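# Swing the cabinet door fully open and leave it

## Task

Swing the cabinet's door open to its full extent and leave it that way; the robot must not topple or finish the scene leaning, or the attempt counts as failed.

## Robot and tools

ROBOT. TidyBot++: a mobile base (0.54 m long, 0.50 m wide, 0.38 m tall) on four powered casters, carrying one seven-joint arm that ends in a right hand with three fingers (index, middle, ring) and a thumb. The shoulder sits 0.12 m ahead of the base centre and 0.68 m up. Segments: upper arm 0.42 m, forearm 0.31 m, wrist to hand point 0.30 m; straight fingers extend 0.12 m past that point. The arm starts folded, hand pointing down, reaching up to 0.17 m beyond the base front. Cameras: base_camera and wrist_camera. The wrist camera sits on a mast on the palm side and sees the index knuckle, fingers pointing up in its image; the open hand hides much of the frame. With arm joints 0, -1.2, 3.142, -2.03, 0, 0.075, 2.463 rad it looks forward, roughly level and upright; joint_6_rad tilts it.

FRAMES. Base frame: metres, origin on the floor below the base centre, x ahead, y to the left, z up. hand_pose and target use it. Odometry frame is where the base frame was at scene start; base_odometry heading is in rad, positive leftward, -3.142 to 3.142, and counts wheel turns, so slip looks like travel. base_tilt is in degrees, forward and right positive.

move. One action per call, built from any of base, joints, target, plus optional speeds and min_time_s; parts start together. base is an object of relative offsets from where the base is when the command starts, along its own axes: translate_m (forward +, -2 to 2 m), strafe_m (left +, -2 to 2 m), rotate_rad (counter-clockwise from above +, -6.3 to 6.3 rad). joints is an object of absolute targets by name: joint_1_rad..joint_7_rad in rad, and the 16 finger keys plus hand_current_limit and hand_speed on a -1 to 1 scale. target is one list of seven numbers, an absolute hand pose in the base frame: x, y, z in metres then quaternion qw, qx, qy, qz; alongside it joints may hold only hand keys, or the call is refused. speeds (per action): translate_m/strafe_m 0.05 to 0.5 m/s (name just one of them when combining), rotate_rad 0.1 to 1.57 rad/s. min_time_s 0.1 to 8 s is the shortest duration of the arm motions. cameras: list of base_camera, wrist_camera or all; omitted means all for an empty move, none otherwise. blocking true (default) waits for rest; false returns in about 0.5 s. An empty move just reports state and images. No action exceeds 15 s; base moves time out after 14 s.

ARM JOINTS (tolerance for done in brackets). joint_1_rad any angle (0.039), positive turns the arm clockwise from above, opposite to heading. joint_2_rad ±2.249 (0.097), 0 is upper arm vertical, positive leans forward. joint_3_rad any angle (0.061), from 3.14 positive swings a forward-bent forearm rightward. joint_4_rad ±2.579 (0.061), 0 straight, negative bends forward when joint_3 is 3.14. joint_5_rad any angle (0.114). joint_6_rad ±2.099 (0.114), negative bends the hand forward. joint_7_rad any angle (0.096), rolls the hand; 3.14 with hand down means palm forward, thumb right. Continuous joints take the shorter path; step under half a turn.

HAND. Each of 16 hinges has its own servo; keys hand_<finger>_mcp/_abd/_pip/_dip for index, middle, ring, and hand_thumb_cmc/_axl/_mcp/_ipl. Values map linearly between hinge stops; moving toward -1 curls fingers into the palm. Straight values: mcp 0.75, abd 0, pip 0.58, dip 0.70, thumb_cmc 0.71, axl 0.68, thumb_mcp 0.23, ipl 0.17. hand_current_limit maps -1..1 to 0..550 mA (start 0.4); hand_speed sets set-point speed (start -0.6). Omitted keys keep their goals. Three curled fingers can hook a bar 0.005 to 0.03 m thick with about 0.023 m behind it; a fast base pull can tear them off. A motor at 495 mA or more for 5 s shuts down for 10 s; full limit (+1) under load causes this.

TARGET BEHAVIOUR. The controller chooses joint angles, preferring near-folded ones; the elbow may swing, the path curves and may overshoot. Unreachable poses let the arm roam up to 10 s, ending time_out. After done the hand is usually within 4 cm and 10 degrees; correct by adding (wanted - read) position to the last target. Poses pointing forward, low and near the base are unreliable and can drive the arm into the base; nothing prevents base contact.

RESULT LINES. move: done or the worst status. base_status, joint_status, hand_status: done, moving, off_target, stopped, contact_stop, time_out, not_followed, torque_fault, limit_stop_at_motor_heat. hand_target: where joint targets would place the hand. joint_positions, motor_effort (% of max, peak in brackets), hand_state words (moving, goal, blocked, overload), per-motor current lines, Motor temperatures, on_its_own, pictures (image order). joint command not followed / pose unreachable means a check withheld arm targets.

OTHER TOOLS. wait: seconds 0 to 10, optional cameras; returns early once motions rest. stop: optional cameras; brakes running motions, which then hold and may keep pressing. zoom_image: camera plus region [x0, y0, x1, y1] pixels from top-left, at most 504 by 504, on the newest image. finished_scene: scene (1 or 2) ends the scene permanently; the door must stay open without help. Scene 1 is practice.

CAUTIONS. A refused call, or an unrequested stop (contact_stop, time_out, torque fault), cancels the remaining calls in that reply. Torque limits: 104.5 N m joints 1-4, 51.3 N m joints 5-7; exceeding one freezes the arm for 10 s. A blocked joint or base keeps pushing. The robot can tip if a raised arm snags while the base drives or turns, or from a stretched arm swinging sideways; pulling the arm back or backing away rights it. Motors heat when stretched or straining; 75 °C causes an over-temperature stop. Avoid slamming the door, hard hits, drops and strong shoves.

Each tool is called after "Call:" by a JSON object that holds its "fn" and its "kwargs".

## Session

Call:
{"fn": "move", "kwargs": {"joints": {"joint_1_rad": -0.3, "joint_2_rad": -1.2, "joint_3_rad": 3.142, "joint_4_rad": -2.03, "joint_5_rad": 0, "joint_6_rad": -0.25, "joint_7_rad": 2.463, "hand_index_mcp": 1, "hand_middle_mcp": 1, "hand_ring_mcp": 1, "hand_thumb_cmc": 0.9, "hand_speed": 0.3}, "cameras": ["all"]}}

Scene clock: 2.40 s.
Motor temperatures (°C): [29 33 32 25 35 40 40]
move: done
base_odometry: x=+0.000 y=+0.000 heading=+0.000
base_tilt: forward=+0.8 right=+0.4
base_status: not commanded
joint_positions: joint_1_rad=-0.277 joint_2_rad=-1.188 joint_3_rad=+3.124 joint_4_rad=-2.048 joint_5_rad=-0.036 joint_6_rad=-0.309 joint_7_rad=+2.514 hand_index_mcp=+1.000 hand_index_abd=+0.000 hand_index_pip=+0.576 hand_index_dip=+0.696 hand_middle_mcp=+1.000 hand_middle_abd=+0.000 hand_middle_pip=+0.576 hand_middle_dip=+0.696 hand_ring_mcp=+1.000 hand_ring_abd=+0.000 hand_ring_pip=+0.576 hand_ring_dip=+0.696 hand_thumb_cmc=+0.904 hand_thumb_axl=+0.677 hand_thumb_mcp=+0.226 hand_thumb_ipl=+0.168 hand_current_limit=+0.400 hand_speed=+0.300
joint_status: all done
hand_state: goal,goal,goal,goal,goal,goal,goal,goal,goal,goal,goal,goal,goal,goal,goal,goal
index_mcp_current_ma: 0
index_abd_current_ma: 0
index_pip_current_ma: 0
index_dip_current_ma: 0
middle_mcp_current_ma: 0
middle_abd_current_ma: 0
middle_pip_current_ma: 0
middle_dip_current_ma: 0
ring_mcp_current_ma: 0
ring_abd_current_ma: 0
ring_pip_current_ma: 0
ring_dip_current_ma: 0
thumb_cmc_current_ma: 3
thumb_axl_current_ma: 0
thumb_mcp_current_ma: 0
thumb_ipl_current_ma: 0
hand_goal_index_mcp: 1.000
hand_goal_index_abd: 0.000
hand_goal_index_pip: 0.576
hand_goal_index_dip: 0.696
hand_goal_middle_mcp: 1.000
hand_goal_middle_abd: 0.000
hand_goal_middle_pip: 0.576
hand_goal_middle_dip: 0.696
hand_goal_ring_mcp: 1.000
hand_goal_ring_abd: 0.000
hand_goal_ring_pip: 0.576
hand_goal_ring_dip: 0.696
hand_goal_thumb_cmc: 0.900
hand_goal_thumb_axl: 0.678
hand_goal_thumb_mcp: 0.226
hand_goal_thumb_ipl: 0.168
motor_effort: joint_1_rad=+0(1) joint_2_rad=+14(16) joint_3_rad=+2(3) joint_4_rad=+15(18) joint_5_rad=-1(2) joint_6_rad=+8(10) joint_7_rad=+0(2)
hand_pose: x=+0.2361 y=-0.0250 z=+1.2118 quat_wxyz=(-0.258, -0.450, -0.319, -0.793) (m; base frame)
hand_target: x=+0.2172 y=-0.0428 z=+1.2343 quat_wxyz=(-0.250, -0.426, -0.288, -0.820) (m; base frame)
hand_status: not commanded
pictures: base_camera, wrist_camera
Images, in order (width x height): base_camera 644x364, wrist_camera 504x504.

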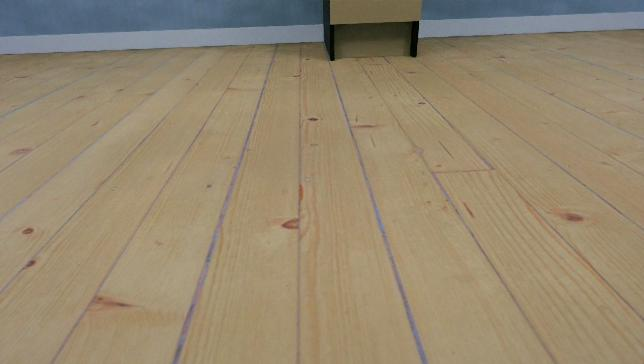

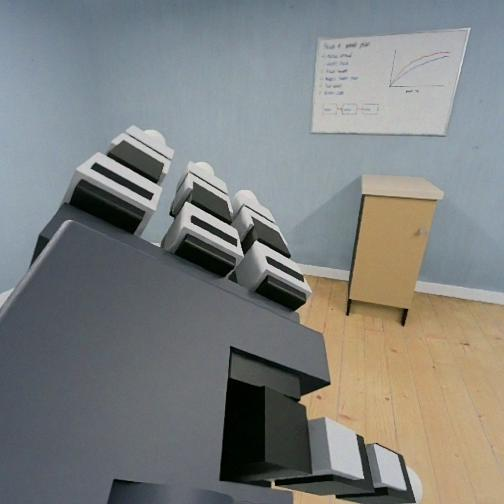

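Call:
{"fn": "zoom_image", "kwargs": {"camera": "wrist_camera", "region": [330, 160, 470, 340]}}

Scaled by 2.800 from the camera's 504x504 image, which has a finer 720x720 frame.

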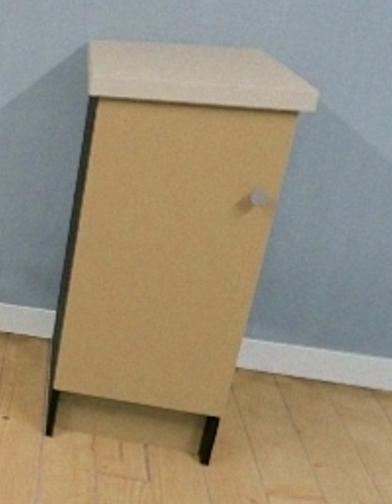

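Call:
{"fn": "move", "kwargs": {"base": {"translate_m": 0.97, "strafe_m": -0.71, "rotate_rad": 0.16}, "target": [0.36, 0.0, 0.98, 0.147, -0.513, -0.4615, -0.708], "joints": {"hand_index_mcp": 0.411, "hand_middle_mcp": 0.411, "hand_ring_mcp": 0.754, "hand_index_pip": 0.197, "hand_middle_pip": 0.197, "hand_index_dip": -0.072, "hand_middle_dip": -0.072, "hand_index_abd": 0.07, "hand_middle_abd": -0.05, "hand_thumb_cmc": 0.71, "hand_speed": 0}, "blocking": false}}

Call:
{"fn": "wait", "kwargs": {"seconds": 1.2}}

Call:
{"fn": "move", "kwargs": {"target": [0.66, 0.137, 0.687, 0.5, -0.5, -0.5, -0.5], "cameras": ["all"]}}

Scene clock: 4.37 s.
move: moving
base_odometry: x=+0.064 y=-0.047 heading=+0.147
base_tilt: forward=+0.7 right=+0.4
base_status: translate_m moving; strafe_m moving; rotate_rad moving
joint_positions: joint_1_rad=-0.354 joint_2_rad=-1.193 joint_3_rad=+3.231 joint_4_rad=-2.063 joint_5_rad=-0.091 joint_6_rad=-0.320 joint_7_rad=+2.571 hand_index_mcp=+0.422 hand_index_abd=+0.069 hand_index_pip=+0.201 hand_index_dip=-0.069 hand_middle_mcp=+0.423 hand_middle_abd=-0.044 hand_middle_pip=+0.201 hand_middle_dip=-0.070 hand_ring_mcp=+0.770 hand_ring_abd=+0.000 hand_ring_pip=+0.577 hand_ring_dip=+0.696 hand_thumb_cmc=+0.726 hand_thumb_axl=+0.677 hand_thumb_mcp=+0.226 hand_thumb_ipl=+0.168 hand_current_limit=+0.400 hand_speed=+0.000
joint_status: hand_index_mcp moving; hand_index_abd moving; hand_index_pip moving; hand_index_dip moving; hand_middle_mcp moving; hand_middle_abd moving; hand_middle_pip moving; hand_middle_dip moving; hand_ring_mcp moving; hand_thumb_cmc moving; hand_speed moving
hand_state: goal,goal,goal,goal,goal,goal,goal,goal,goal,goal,goal,goal,goal,goal,goal,goal
index_mcp_current_ma: 9
index_abd_current_ma: 0
index_pip_current_ma: 1
index_dip_current_ma: 1
middle_mcp_current_ma: 11
middle_abd_current_ma: 3
middle_pip_current_ma: 1
middle_dip_current_ma: 1
ring_mcp_current_ma: 19
ring_abd_current_ma: 0
ring_pip_current_ma: 0
ring_dip_current_ma: 0
thumb_cmc_current_ma: 19
thumb_axl_current_ma: 0
thumb_mcp_current_ma: 0
thumb_ipl_current_ma: 0
hand_goal_index_mcp: 0.412
hand_goal_index_abd: 0.070
hand_goal_index_pip: 0.198
hand_goal_index_dip: -0.072
hand_goal_middle_mcp: 0.412
hand_goal_middle_abd: -0.050
hand_goal_middle_pip: 0.198
hand_goal_middle_dip: -0.072
hand_goal_ring_mcp: 0.754
hand_goal_ring_abd: 0.000
hand_goal_ring_pip: 0.576
hand_goal_ring_dip: 0.696
hand_goal_thumb_cmc: 0.710
hand_goal_thumb_axl: 0.678
hand_goal_thumb_mcp: 0.226
hand_goal_thumb_ipl: 0.168
motor_effort: joint_1_rad=+0(2) joint_2_rad=+15(16) joint_3_rad=+2(4) joint_4_rad=+14(16) joint_5_rad=+1(1) joint_6_rad=+8(9) joint_7_rad=+2(2)
hand_pose: x=+0.2579 y=-0.0624 z=+1.1962 quat_wxyz=(-0.211, -0.470, -0.306, -0.801) (m; base frame)
hand_target: x=+0.2721 y=-0.0686 z=+1.1747 quat_wxyz=(-0.185, -0.484, -0.317, -0.795) (m; base frame)
hand_status: moving (0.247 m and 46.6 deg from the pose sent, 0.264 m and 51.1 deg at the start)
pictures: none

Scene clock: 5.57 s.
earlier move: moving
base_odometry: x=+0.599 y=-0.438 heading=+0.161
base_tilt: forward=+0.8 right=+0.4
base_status: translate_m moving; strafe_m moving; rotate_rad moving
joint_positions: joint_1_rad=-0.720 joint_2_rad=-1.203 joint_3_rad=+3.738 joint_4_rad=-2.273 joint_5_rad=-0.541 joint_6_rad=-0.665 joint_7_rad=+3.112 hand_index_mcp=+0.422 hand_index_abd=+0.071 hand_index_pip=+0.201 hand_index_dip=-0.069 hand_middle_mcp=+0.423 hand_middle_abd=-0.044 hand_middle_pip=+0.201 hand_middle_dip=-0.070 hand_ring_mcp=+0.766 hand_ring_abd=+0.001 hand_ring_pip=+0.577 hand_ring_dip=+0.696 hand_thumb_cmc=+0.723 hand_thumb_axl=+0.677 hand_thumb_mcp=+0.226 hand_thumb_ipl=+0.168 hand_current_limit=+0.400 hand_speed=+0.000
joint_status: all done
hand_state: goal,goal,goal,goal,goal,goal,goal,goal,goal,goal,goal,goal,goal,goal,goal,goal
index_mcp_current_ma: 9
index_abd_current_ma: 0
index_pip_current_ma: 1
index_dip_current_ma: 1
middle_mcp_current_ma: 11
middle_abd_current_ma: 3
middle_pip_current_ma: 1
middle_dip_current_ma: 1
ring_mcp_current_ma: 13
ring_abd_current_ma: 0
ring_pip_current_ma: 0
ring_dip_current_ma: 0
thumb_cmc_current_ma: 13
thumb_axl_current_ma: 0
thumb_mcp_current_ma: 0
thumb_ipl_current_ma: 0
hand_goal_index_mcp: 0.412
hand_goal_index_abd: 0.070
hand_goal_index_pip: 0.198
hand_goal_index_dip: -0.072
hand_goal_middle_mcp: 0.412
hand_goal_middle_abd: -0.050
hand_goal_middle_pip: 0.198
hand_goal_middle_dip: -0.072
hand_goal_ring_mcp: 0.754
hand_goal_ring_abd: 0.000
hand_goal_ring_pip: 0.576
hand_goal_ring_dip: 0.696
hand_goal_thumb_cmc: 0.710
hand_goal_thumb_axl: 0.678
hand_goal_thumb_mcp: 0.226
hand_goal_thumb_ipl: 0.168
motor_effort: joint_1_rad=+0(2) joint_2_rad=+13(16) joint_3_rad=-3(4) joint_4_rad=+14(17) joint_5_rad=-4(5) joint_6_rad=+4(9) joint_7_rad=+0(2)
hand_pose: x=+0.3753 y=-0.0209 z=+0.9875 quat_wxyz=(+0.111, -0.537, -0.438, -0.712) (m; base frame)
hand_target: x=+0.3600 y=+0.0000 z=+0.9800 quat_wxyz=(+0.147, -0.513, -0.462, -0.708) (m; base frame)
hand_status: moving (0.027 m and 5.7 deg from the pose sent, 0.264 m and 51.1 deg at the start)
wait: 1.20 s; no rest
pictures: none

Scene clock: 8.17 s.
move: done
base_odometry: x=+0.970 y=-0.710 heading=+0.160
base_tilt: forward=+0.8 right=+0.4
base_status: done
joint_positions: joint_1_rad=-2.061 joint_2_rad=-1.566 joint_3_rad=+4.617 joint_4_rad=-1.768 joint_5_rad=+0.015 joint_6_rad=-0.834 joint_7_rad=+3.093 hand_index_mcp=+0.415 hand_index_abd=+0.071 hand_index_pip=+0.201 hand_index_dip=-0.069 hand_middle_mcp=+0.415 hand_middle_abd=-0.044 hand_middle_pip=+0.201 hand_middle_dip=-0.070 hand_ring_mcp=+0.757 hand_ring_abd=+0.002 hand_ring_pip=+0.577 hand_ring_dip=+0.696 hand_thumb_cmc=+0.713 hand_thumb_axl=+0.677 hand_thumb_mcp=+0.226 hand_thumb_ipl=+0.168 hand_current_limit=+0.400 hand_speed=+0.000
joint_status: not commanded
hand_state: goal,goal,goal,goal,goal,goal,goal,goal,goal,goal,goal,goal,goal,goal,goal,goal
index_mcp_current_ma: 2
index_abd_current_ma: 0
index_pip_current_ma: 1
index_dip_current_ma: 1
middle_mcp_current_ma: 2
middle_abd_current_ma: 3
middle_pip_current_ma: 1
middle_dip_current_ma: 1
ring_mcp_current_ma: 2
ring_abd_current_ma: 1
ring_pip_current_ma: 0
ring_dip_current_ma: 0
thumb_cmc_current_ma: 2
thumb_axl_current_ma: 0
thumb_mcp_current_ma: 0
thumb_ipl_current_ma: 0
hand_goal_index_mcp: 0.412
hand_goal_index_abd: 0.070
hand_goal_index_pip: 0.198
hand_goal_index_dip: -0.072
hand_goal_middle_mcp: 0.412
hand_goal_middle_abd: -0.050
hand_goal_middle_pip: 0.198
hand_goal_middle_dip: -0.072
hand_goal_ring_mcp: 0.754
hand_goal_ring_abd: 0.000
hand_goal_ring_pip: 0.576
hand_goal_ring_dip: 0.696
hand_goal_thumb_cmc: 0.710
hand_goal_thumb_axl: 0.678
hand_goal_thumb_mcp: 0.226
hand_goal_thumb_ipl: 0.168
motor_effort: joint_1_rad=+0(2) joint_2_rad=+24(25) joint_3_rad=-15(15) joint_4_rad=+0(15) joint_5_rad=-6(8) joint_6_rad=+1(5) joint_7_rad=+0(1)
hand_pose: x=+0.6684 y=+0.1302 z=+0.7173 quat_wxyz=(+0.484, -0.492, -0.491, -0.532) (m; base frame)
hand_target: x=+0.6600 y=+0.1370 z=+0.6870 quat_wxyz=(+0.500, -0.500, -0.500, -0.500) (m; base frame)
hand_status: done (0.032 m and 4.3 deg from the pose sent, 0.443 m and 51.9 deg at the start)
pictures: base_camera, wrist_camera
Images, in order (width x height): base_camera 644x364, wrist_camera 504x504.

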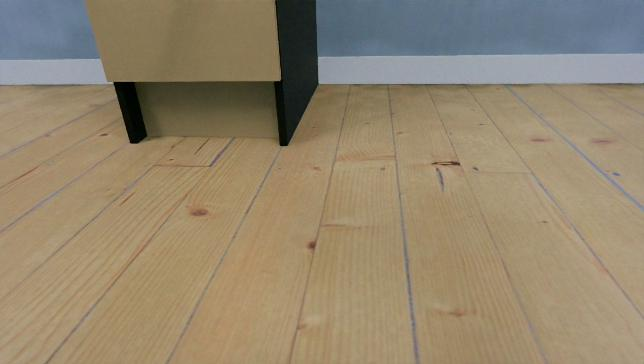

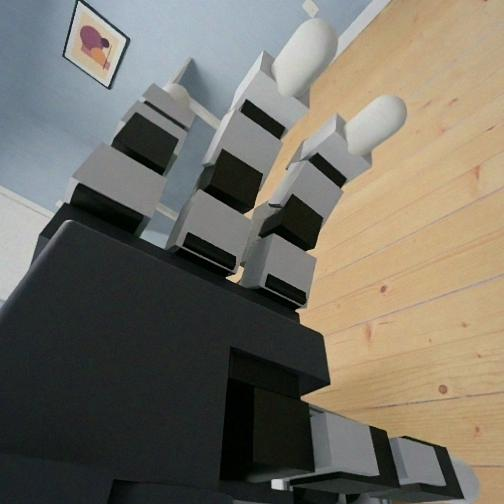

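Call:
{"fn": "move", "kwargs": {"base": {"translate_m": 0.293, "strafe_m": -0.052}, "target": [0.66, 0.137, 0.665, 0.5, -0.5, -0.5, -0.5], "min_time_s": 1, "cameras": ["wrist_camera"]}}

Call:
{"fn": "zoom_image", "kwargs": {"camera": "wrist_camera", "region": [304, 0, 504, 200]}}

Scene clock: 10.77 s.
move: done
base_odometry: x=+1.268 y=-0.715 heading=+0.160
base_tilt: forward=+0.8 right=+0.4
base_status: done
joint_positions: joint_1_rad=-2.062 joint_2_rad=-1.606 joint_3_rad=+4.640 joint_4_rad=-1.760 joint_5_rad=+0.049 joint_6_rad=-0.839 joint_7_rad=+3.092 hand_index_mcp=+0.414 hand_index_abd=+0.071 hand_index_pip=+0.201 hand_index_dip=-0.069 hand_middle_mcp=+0.414 hand_middle_abd=-0.044 hand_middle_pip=+0.201 hand_middle_dip=-0.070 hand_ring_mcp=+0.756 hand_ring_abd=+0.002 hand_ring_pip=+0.577 hand_ring_dip=+0.696 hand_thumb_cmc=+0.712 hand_thumb_axl=+0.677 hand_thumb_mcp=+0.226 hand_thumb_ipl=+0.168 hand_current_limit=+0.400 hand_speed=+0.000
joint_status: not commanded
hand_state: goal,goal,goal,goal,goal,goal,goal,goal,goal,goal,goal,goal,goal,goal,goal,goal
index_mcp_current_ma: 1
index_abd_current_ma: 0
index_pip_current_ma: 1
index_dip_current_ma: 1
middle_mcp_current_ma: 1
middle_abd_current_ma: 3
middle_pip_current_ma: 1
middle_dip_current_ma: 1
ring_mcp_current_ma: 1
ring_abd_current_ma: 1
ring_pip_current_ma: 0
ring_dip_current_ma: 0
thumb_cmc_current_ma: 1
thumb_axl_current_ma: 0
thumb_mcp_current_ma: 0
thumb_ipl_current_ma: 0
hand_goal_index_mcp: 0.412
hand_goal_index_abd: 0.070
hand_goal_index_pip: 0.198
hand_goal_index_dip: -0.072
hand_goal_middle_mcp: 0.412
hand_goal_middle_abd: -0.050
hand_goal_middle_pip: 0.198
hand_goal_middle_dip: -0.072
hand_goal_ring_mcp: 0.754
hand_goal_ring_abd: 0.000
hand_goal_ring_pip: 0.576
hand_goal_ring_dip: 0.696
hand_goal_thumb_cmc: 0.710
hand_goal_thumb_axl: 0.678
hand_goal_thumb_mcp: 0.226
hand_goal_thumb_ipl: 0.168
motor_effort: joint_1_rad=+0(1) joint_2_rad=+24(25) joint_3_rad=-15(15) joint_4_rad=+0(2) joint_5_rad=-6(8) joint_6_rad=+1(2) joint_7_rad=+1(1)
hand_pose: x=+0.6727 y=+0.1275 z=+0.6938 quat_wxyz=(+0.487, -0.498, -0.486, -0.528) (m; base frame)
hand_target: x=+0.6600 y=+0.1370 z=+0.6650 quat_wxyz=(+0.500, -0.500, -0.500, -0.500) (m; base frame)
hand_status: done (0.033 m and 3.9 deg from the pose sent, 0.053 m and 4.3 deg at the start)
pictures: wrist_camera
Images, in order (width x height): wrist_camera 504x504.

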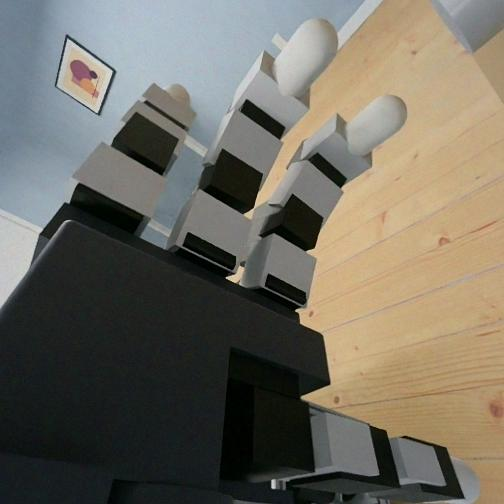

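Scaled by 2.520 from the camera's 504x504 image, which has a finer 720x720 frame.

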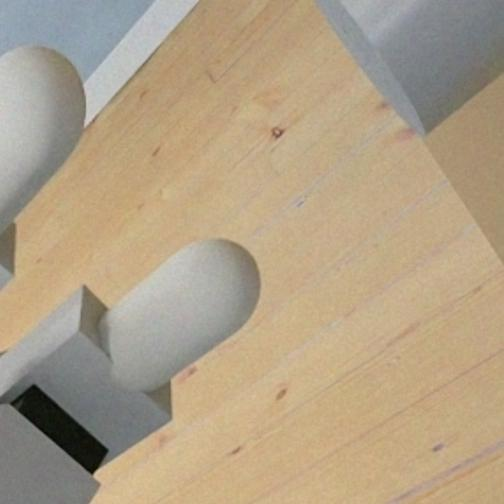

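Call:
{"fn": "move", "kwargs": {"base": {"translate_m": 0.027}, "speeds": {"translate_m": 0.15}, "cameras": ["wrist_camera"]}}

Call:
{"fn": "zoom_image", "kwargs": {"camera": "wrist_camera", "region": [304, 0, 504, 200]}}

Scene clock: 11.93 s.
move: done
base_odometry: x=+1.295 y=-0.711 heading=+0.160
base_tilt: forward=+0.8 right=+0.4
base_status: done
joint_positions: joint_1_rad=-2.065 joint_2_rad=-1.606 joint_3_rad=+4.640 joint_4_rad=-1.756 joint_5_rad=+0.049 joint_6_rad=-0.841 joint_7_rad=+3.092 hand_index_mcp=+0.414 hand_index_abd=+0.071 hand_index_pip=+0.201 hand_index_dip=-0.069 hand_middle_mcp=+0.414 hand_middle_abd=-0.044 hand_middle_pip=+0.201 hand_middle_dip=-0.070 hand_ring_mcp=+0.756 hand_ring_abd=+0.002 hand_ring_pip=+0.577 hand_ring_dip=+0.696 hand_thumb_cmc=+0.712 hand_thumb_axl=+0.677 hand_thumb_mcp=+0.226 hand_thumb_ipl=+0.168 hand_current_limit=+0.400 hand_speed=+0.000
joint_status: not commanded
hand_state: goal,goal,goal,goal,goal,goal,goal,goal,goal,goal,goal,goal,goal,goal,goal,goal
index_mcp_current_ma: 1
index_abd_current_ma: 0
index_pip_current_ma: 1
index_dip_current_ma: 1
middle_mcp_current_ma: 1
middle_abd_current_ma: 3
middle_pip_current_ma: 1
middle_dip_current_ma: 1
ring_mcp_current_ma: 1
ring_abd_current_ma: 1
ring_pip_current_ma: 0
ring_dip_current_ma: 0
thumb_cmc_current_ma: 1
thumb_axl_current_ma: 0
thumb_mcp_current_ma: 0
thumb_ipl_current_ma: 0
hand_goal_index_mcp: 0.412
hand_goal_index_abd: 0.070
hand_goal_index_pip: 0.198
hand_goal_index_dip: -0.072
hand_goal_middle_mcp: 0.412
hand_goal_middle_abd: -0.050
hand_goal_middle_pip: 0.198
hand_goal_middle_dip: -0.072
hand_goal_ring_mcp: 0.754
hand_goal_ring_abd: 0.000
hand_goal_ring_pip: 0.576
hand_goal_ring_dip: 0.696
hand_goal_thumb_cmc: 0.710
hand_goal_thumb_axl: 0.678
hand_goal_thumb_mcp: 0.226
hand_goal_thumb_ipl: 0.168
motor_effort: joint_1_rad=+0(2) joint_2_rad=+24(25) joint_3_rad=-14(15) joint_4_rad=+0(2) joint_5_rad=-7(7) joint_6_rad=+1(2) joint_7_rad=+1(1)
hand_pose: x=+0.6735 y=+0.1281 z=+0.6932 quat_wxyz=(+0.487, -0.498, -0.486, -0.527) (m; base frame)
hand_target: x=+0.6600 y=+0.1370 z=+0.6650 quat_wxyz=(+0.500, -0.500, -0.500, -0.500) (m; base frame)
hand_status: not commanded
pictures: wrist_camera
Images, in order (width x height): wrist_camera 504x504.

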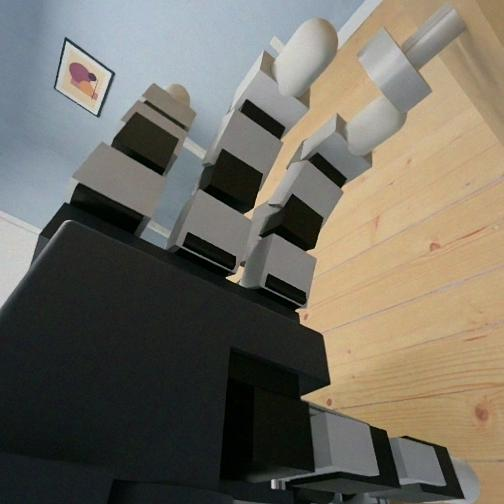

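Scaled by 2.520 from the camera's 504x504 image, which has a finer 720x720 frame.

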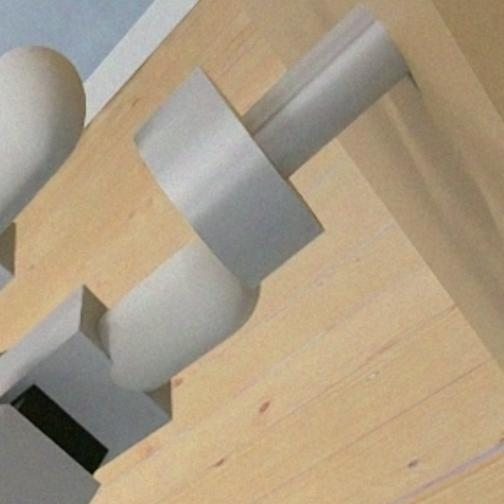

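Call:
{"fn": "move", "kwargs": {"base": {"translate_m": 0.012, "strafe_m": 0.029}, "speeds": {"translate_m": 0.12}, "cameras": ["wrist_camera"]}}

Call:
{"fn": "zoom_image", "kwargs": {"camera": "wrist_camera", "region": [304, 0, 504, 200]}}

Scene clock: 13.33 s.
move: done
base_odometry: x=+1.302 y=-0.680 heading=+0.160
base_tilt: forward=+0.8 right=+0.4
base_status: done
joint_positions: joint_1_rad=-2.075 joint_2_rad=-1.606 joint_3_rad=+4.641 joint_4_rad=-1.756 joint_5_rad=+0.050 joint_6_rad=-0.841 joint_7_rad=+3.092 hand_index_mcp=+0.414 hand_index_abd=+0.071 hand_index_pip=+0.201 hand_index_dip=-0.069 hand_middle_mcp=+0.414 hand_middle_abd=-0.044 hand_middle_pip=+0.201 hand_middle_dip=-0.070 hand_ring_mcp=+0.756 hand_ring_abd=+0.002 hand_ring_pip=+0.577 hand_ring_dip=+0.696 hand_thumb_cmc=+0.712 hand_thumb_axl=+0.677 hand_thumb_mcp=+0.226 hand_thumb_ipl=+0.168 hand_current_limit=+0.400 hand_speed=+0.000
joint_status: not commanded
hand_state: goal,goal,goal,goal,goal,goal,goal,goal,goal,goal,goal,goal,goal,goal,goal,goal
index_mcp_current_ma: 1
index_abd_current_ma: 0
index_pip_current_ma: 1
index_dip_current_ma: 1
middle_mcp_current_ma: 1
middle_abd_current_ma: 3
middle_pip_current_ma: 1
middle_dip_current_ma: 1
ring_mcp_current_ma: 1
ring_abd_current_ma: 1
ring_pip_current_ma: 0
ring_dip_current_ma: 0
thumb_cmc_current_ma: 1
thumb_axl_current_ma: 0
thumb_mcp_current_ma: 0
thumb_ipl_current_ma: 0
hand_goal_index_mcp: 0.412
hand_goal_index_abd: 0.070
hand_goal_index_pip: 0.198
hand_goal_index_dip: -0.072
hand_goal_middle_mcp: 0.412
hand_goal_middle_abd: -0.050
hand_goal_middle_pip: 0.198
hand_goal_middle_dip: -0.072
hand_goal_ring_mcp: 0.754
hand_goal_ring_abd: 0.000
hand_goal_ring_pip: 0.576
hand_goal_ring_dip: 0.696
hand_goal_thumb_cmc: 0.710
hand_goal_thumb_axl: 0.678
hand_goal_thumb_mcp: 0.226
hand_goal_thumb_ipl: 0.168
motor_effort: joint_1_rad=+0(3) joint_2_rad=+25(25) joint_3_rad=-14(15) joint_4_rad=+0(1) joint_5_rad=-6(7) joint_6_rad=+1(1) joint_7_rad=+0(1)
hand_pose: x=+0.6723 y=+0.1335 z=+0.6930 quat_wxyz=(+0.490, -0.496, -0.489, -0.525) (m; base frame)
hand_target: x=+0.6600 y=+0.1370 z=+0.6650 quat_wxyz=(+0.500, -0.500, -0.500, -0.500) (m; base frame)
hand_status: not commanded
pictures: wrist_camera
Images, in order (width x height): wrist_camera 504x504.

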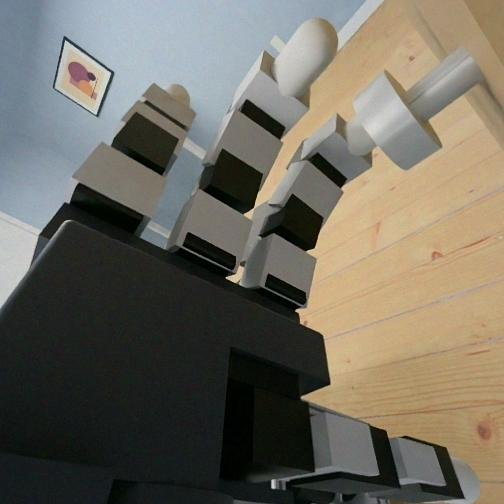

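Scaled by 2.520 from the camera's 504x504 image, which has a finer 720x720 frame.

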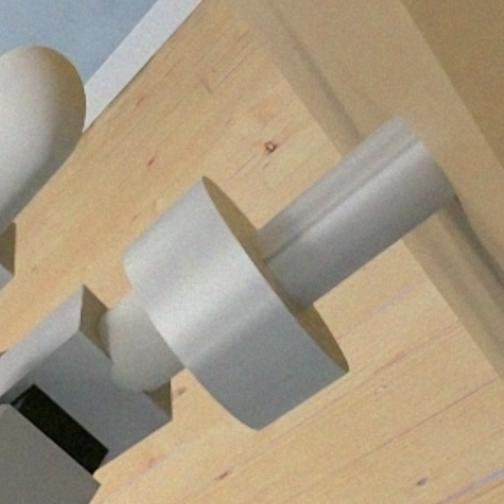

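Call:
{"fn": "move", "kwargs": {"joints": {"hand_index_mcp": 0.045, "hand_middle_mcp": 0.045, "hand_index_abd": 0.1, "hand_middle_abd": -0.02, "hand_speed": -0.5}}}

Call:
{"fn": "move", "kwargs": {"joints": {"hand_index_abd": -0.2, "hand_middle_abd": 0.4, "hand_speed": -0.6}, "cameras": ["wrist_camera"]}}

Call:
{"fn": "zoom_image", "kwargs": {"camera": "wrist_camera", "region": [304, 0, 504, 200]}}

Scene clock: 14.33 s.
move: done
base_odometry: x=+1.302 y=-0.680 heading=+0.160
base_tilt: forward=+0.8 right=+0.4
base_status: not commanded
joint_positions: joint_1_rad=-2.075 joint_2_rad=-1.606 joint_3_rad=+4.641 joint_4_rad=-1.756 joint_5_rad=+0.050 joint_6_rad=-0.841 joint_7_rad=+3.092 hand_index_mcp=+0.048 hand_index_abd=+0.101 hand_index_pip=+0.200 hand_index_dip=-0.069 hand_middle_mcp=+0.049 hand_middle_abd=-0.019 hand_middle_pip=+0.200 hand_middle_dip=-0.070 hand_ring_mcp=+0.756 hand_ring_abd=+0.002 hand_ring_pip=+0.577 hand_ring_dip=+0.696 hand_thumb_cmc=+0.712 hand_thumb_axl=+0.677 hand_thumb_mcp=+0.226 hand_thumb_ipl=+0.168 hand_current_limit=+0.400 hand_speed=-0.500
joint_status: all done
hand_state: goal,goal,goal,goal,goal,goal,goal,goal,goal,goal,goal,goal,goal,goal,goal,goal
index_mcp_current_ma: 1
index_abd_current_ma: 0
index_pip_current_ma: 1
index_dip_current_ma: 1
middle_mcp_current_ma: 1
middle_abd_current_ma: 0
middle_pip_current_ma: 1
middle_dip_current_ma: 1
ring_mcp_current_ma: 1
ring_abd_current_ma: 1
ring_pip_current_ma: 0
ring_dip_current_ma: 0
thumb_cmc_current_ma: 1
thumb_axl_current_ma: 0
thumb_mcp_current_ma: 0
thumb_ipl_current_ma: 0
hand_goal_index_mcp: 0.046
hand_goal_index_abd: 0.100
hand_goal_index_pip: 0.198
hand_goal_index_dip: -0.072
hand_goal_middle_mcp: 0.046
hand_goal_middle_abd: -0.020
hand_goal_middle_pip: 0.198
hand_goal_middle_dip: -0.072
hand_goal_ring_mcp: 0.754
hand_goal_ring_abd: 0.000
hand_goal_ring_pip: 0.576
hand_goal_ring_dip: 0.696
hand_goal_thumb_cmc: 0.710
hand_goal_thumb_axl: 0.678
hand_goal_thumb_mcp: 0.226
hand_goal_thumb_ipl: 0.168
motor_effort: joint_1_rad=+0(0) joint_2_rad=+24(25) joint_3_rad=-14(15) joint_4_rad=+0(1) joint_5_rad=-6(7) joint_6_rad=+1(1) joint_7_rad=+1(1)
hand_pose: x=+0.6722 y=+0.1335 z=+0.6930 quat_wxyz=(+0.490, -0.496, -0.489, -0.525) (m; base frame)
hand_target: x=+0.6600 y=+0.1370 z=+0.6650 quat_wxyz=(+0.500, -0.500, -0.500, -0.500) (m; base frame)
hand_status: not commanded
pictures: none

Scene clock: 15.07 s.
move: off_target
base_odometry: x=+1.302 y=-0.680 heading=+0.160
base_tilt: forward=+0.8 right=+0.4
base_status: not commanded
joint_positions: joint_1_rad=-2.075 joint_2_rad=-1.606 joint_3_rad=+4.641 joint_4_rad=-1.756 joint_5_rad=+0.050 joint_6_rad=-0.841 joint_7_rad=+3.092 hand_index_mcp=+0.057 hand_index_abd=-0.100 hand_index_pip=+0.206 hand_index_dip=-0.068 hand_middle_mcp=+0.073 hand_middle_abd=+0.146 hand_middle_pip=+0.219 hand_middle_dip=-0.060 hand_ring_mcp=+0.756 hand_ring_abd=+0.002 hand_ring_pip=+0.577 hand_ring_dip=+0.696 hand_thumb_cmc=+0.712 hand_thumb_axl=+0.677 hand_thumb_mcp=+0.226 hand_thumb_ipl=+0.168 hand_current_limit=+0.400 hand_speed=-0.600
joint_status: hand_index_abd off_target (ended at -0.100, target -0.200); hand_middle_abd off_target (ended at +0.146, target +0.400); the others done
hand_state: goal,blocked,goal,goal,blocked,blocked,blocked,goal,goal,goal,goal,goal,goal,goal,goal,goal
index_mcp_current_ma: 12
index_abd_current_ma: 223
index_pip_current_ma: 6
index_dip_current_ma: 3
middle_mcp_current_ma: 42
middle_abd_current_ma: -385
middle_pip_current_ma: 27
middle_dip_current_ma: 12
ring_mcp_current_ma: 1
ring_abd_current_ma: 1
ring_pip_current_ma: 0
ring_dip_current_ma: 0
thumb_cmc_current_ma: 1
thumb_axl_current_ma: 0
thumb_mcp_current_ma: 0
thumb_ipl_current_ma: 0
hand_goal_index_mcp: 0.046
hand_goal_index_abd: -0.200
hand_goal_index_pip: 0.198
hand_goal_index_dip: -0.072
hand_goal_middle_mcp: 0.046
hand_goal_middle_abd: 0.400
hand_goal_middle_pip: 0.198
hand_goal_middle_dip: -0.072
hand_goal_ring_mcp: 0.754
hand_goal_ring_abd: 0.000
hand_goal_ring_pip: 0.576
hand_goal_ring_dip: 0.696
hand_goal_thumb_cmc: 0.710
hand_goal_thumb_axl: 0.678
hand_goal_thumb_mcp: 0.226
hand_goal_thumb_ipl: 0.168
motor_effort: joint_1_rad=+1(3) joint_2_rad=+24(25) joint_3_rad=-13(14) joint_4_rad=-2(2) joint_5_rad=-5(7) joint_6_rad=-1(2) joint_7_rad=+0(1)
hand_pose: x=+0.6723 y=+0.1336 z=+0.6929 quat_wxyz=(+0.490, -0.496, -0.489, -0.525) (m; base frame)
hand_target: x=+0.6600 y=+0.1370 z=+0.6650 quat_wxyz=(+0.500, -0.500, -0.500, -0.500) (m; base frame)
hand_status: not commanded
pictures: wrist_camera
Images, in order (width x height): wrist_camera 504x504.

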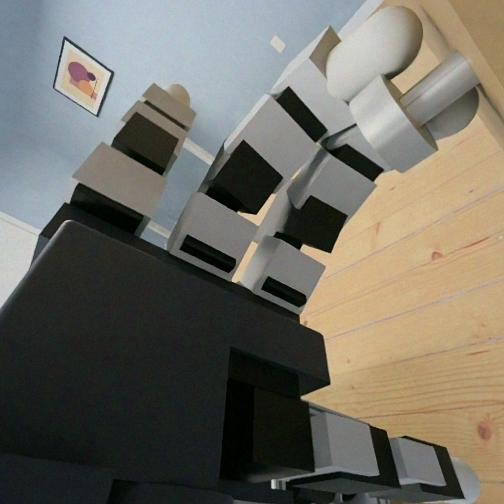

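Scaled by 2.520 from the camera's 504x504 image, which has a finer 720x720 frame.

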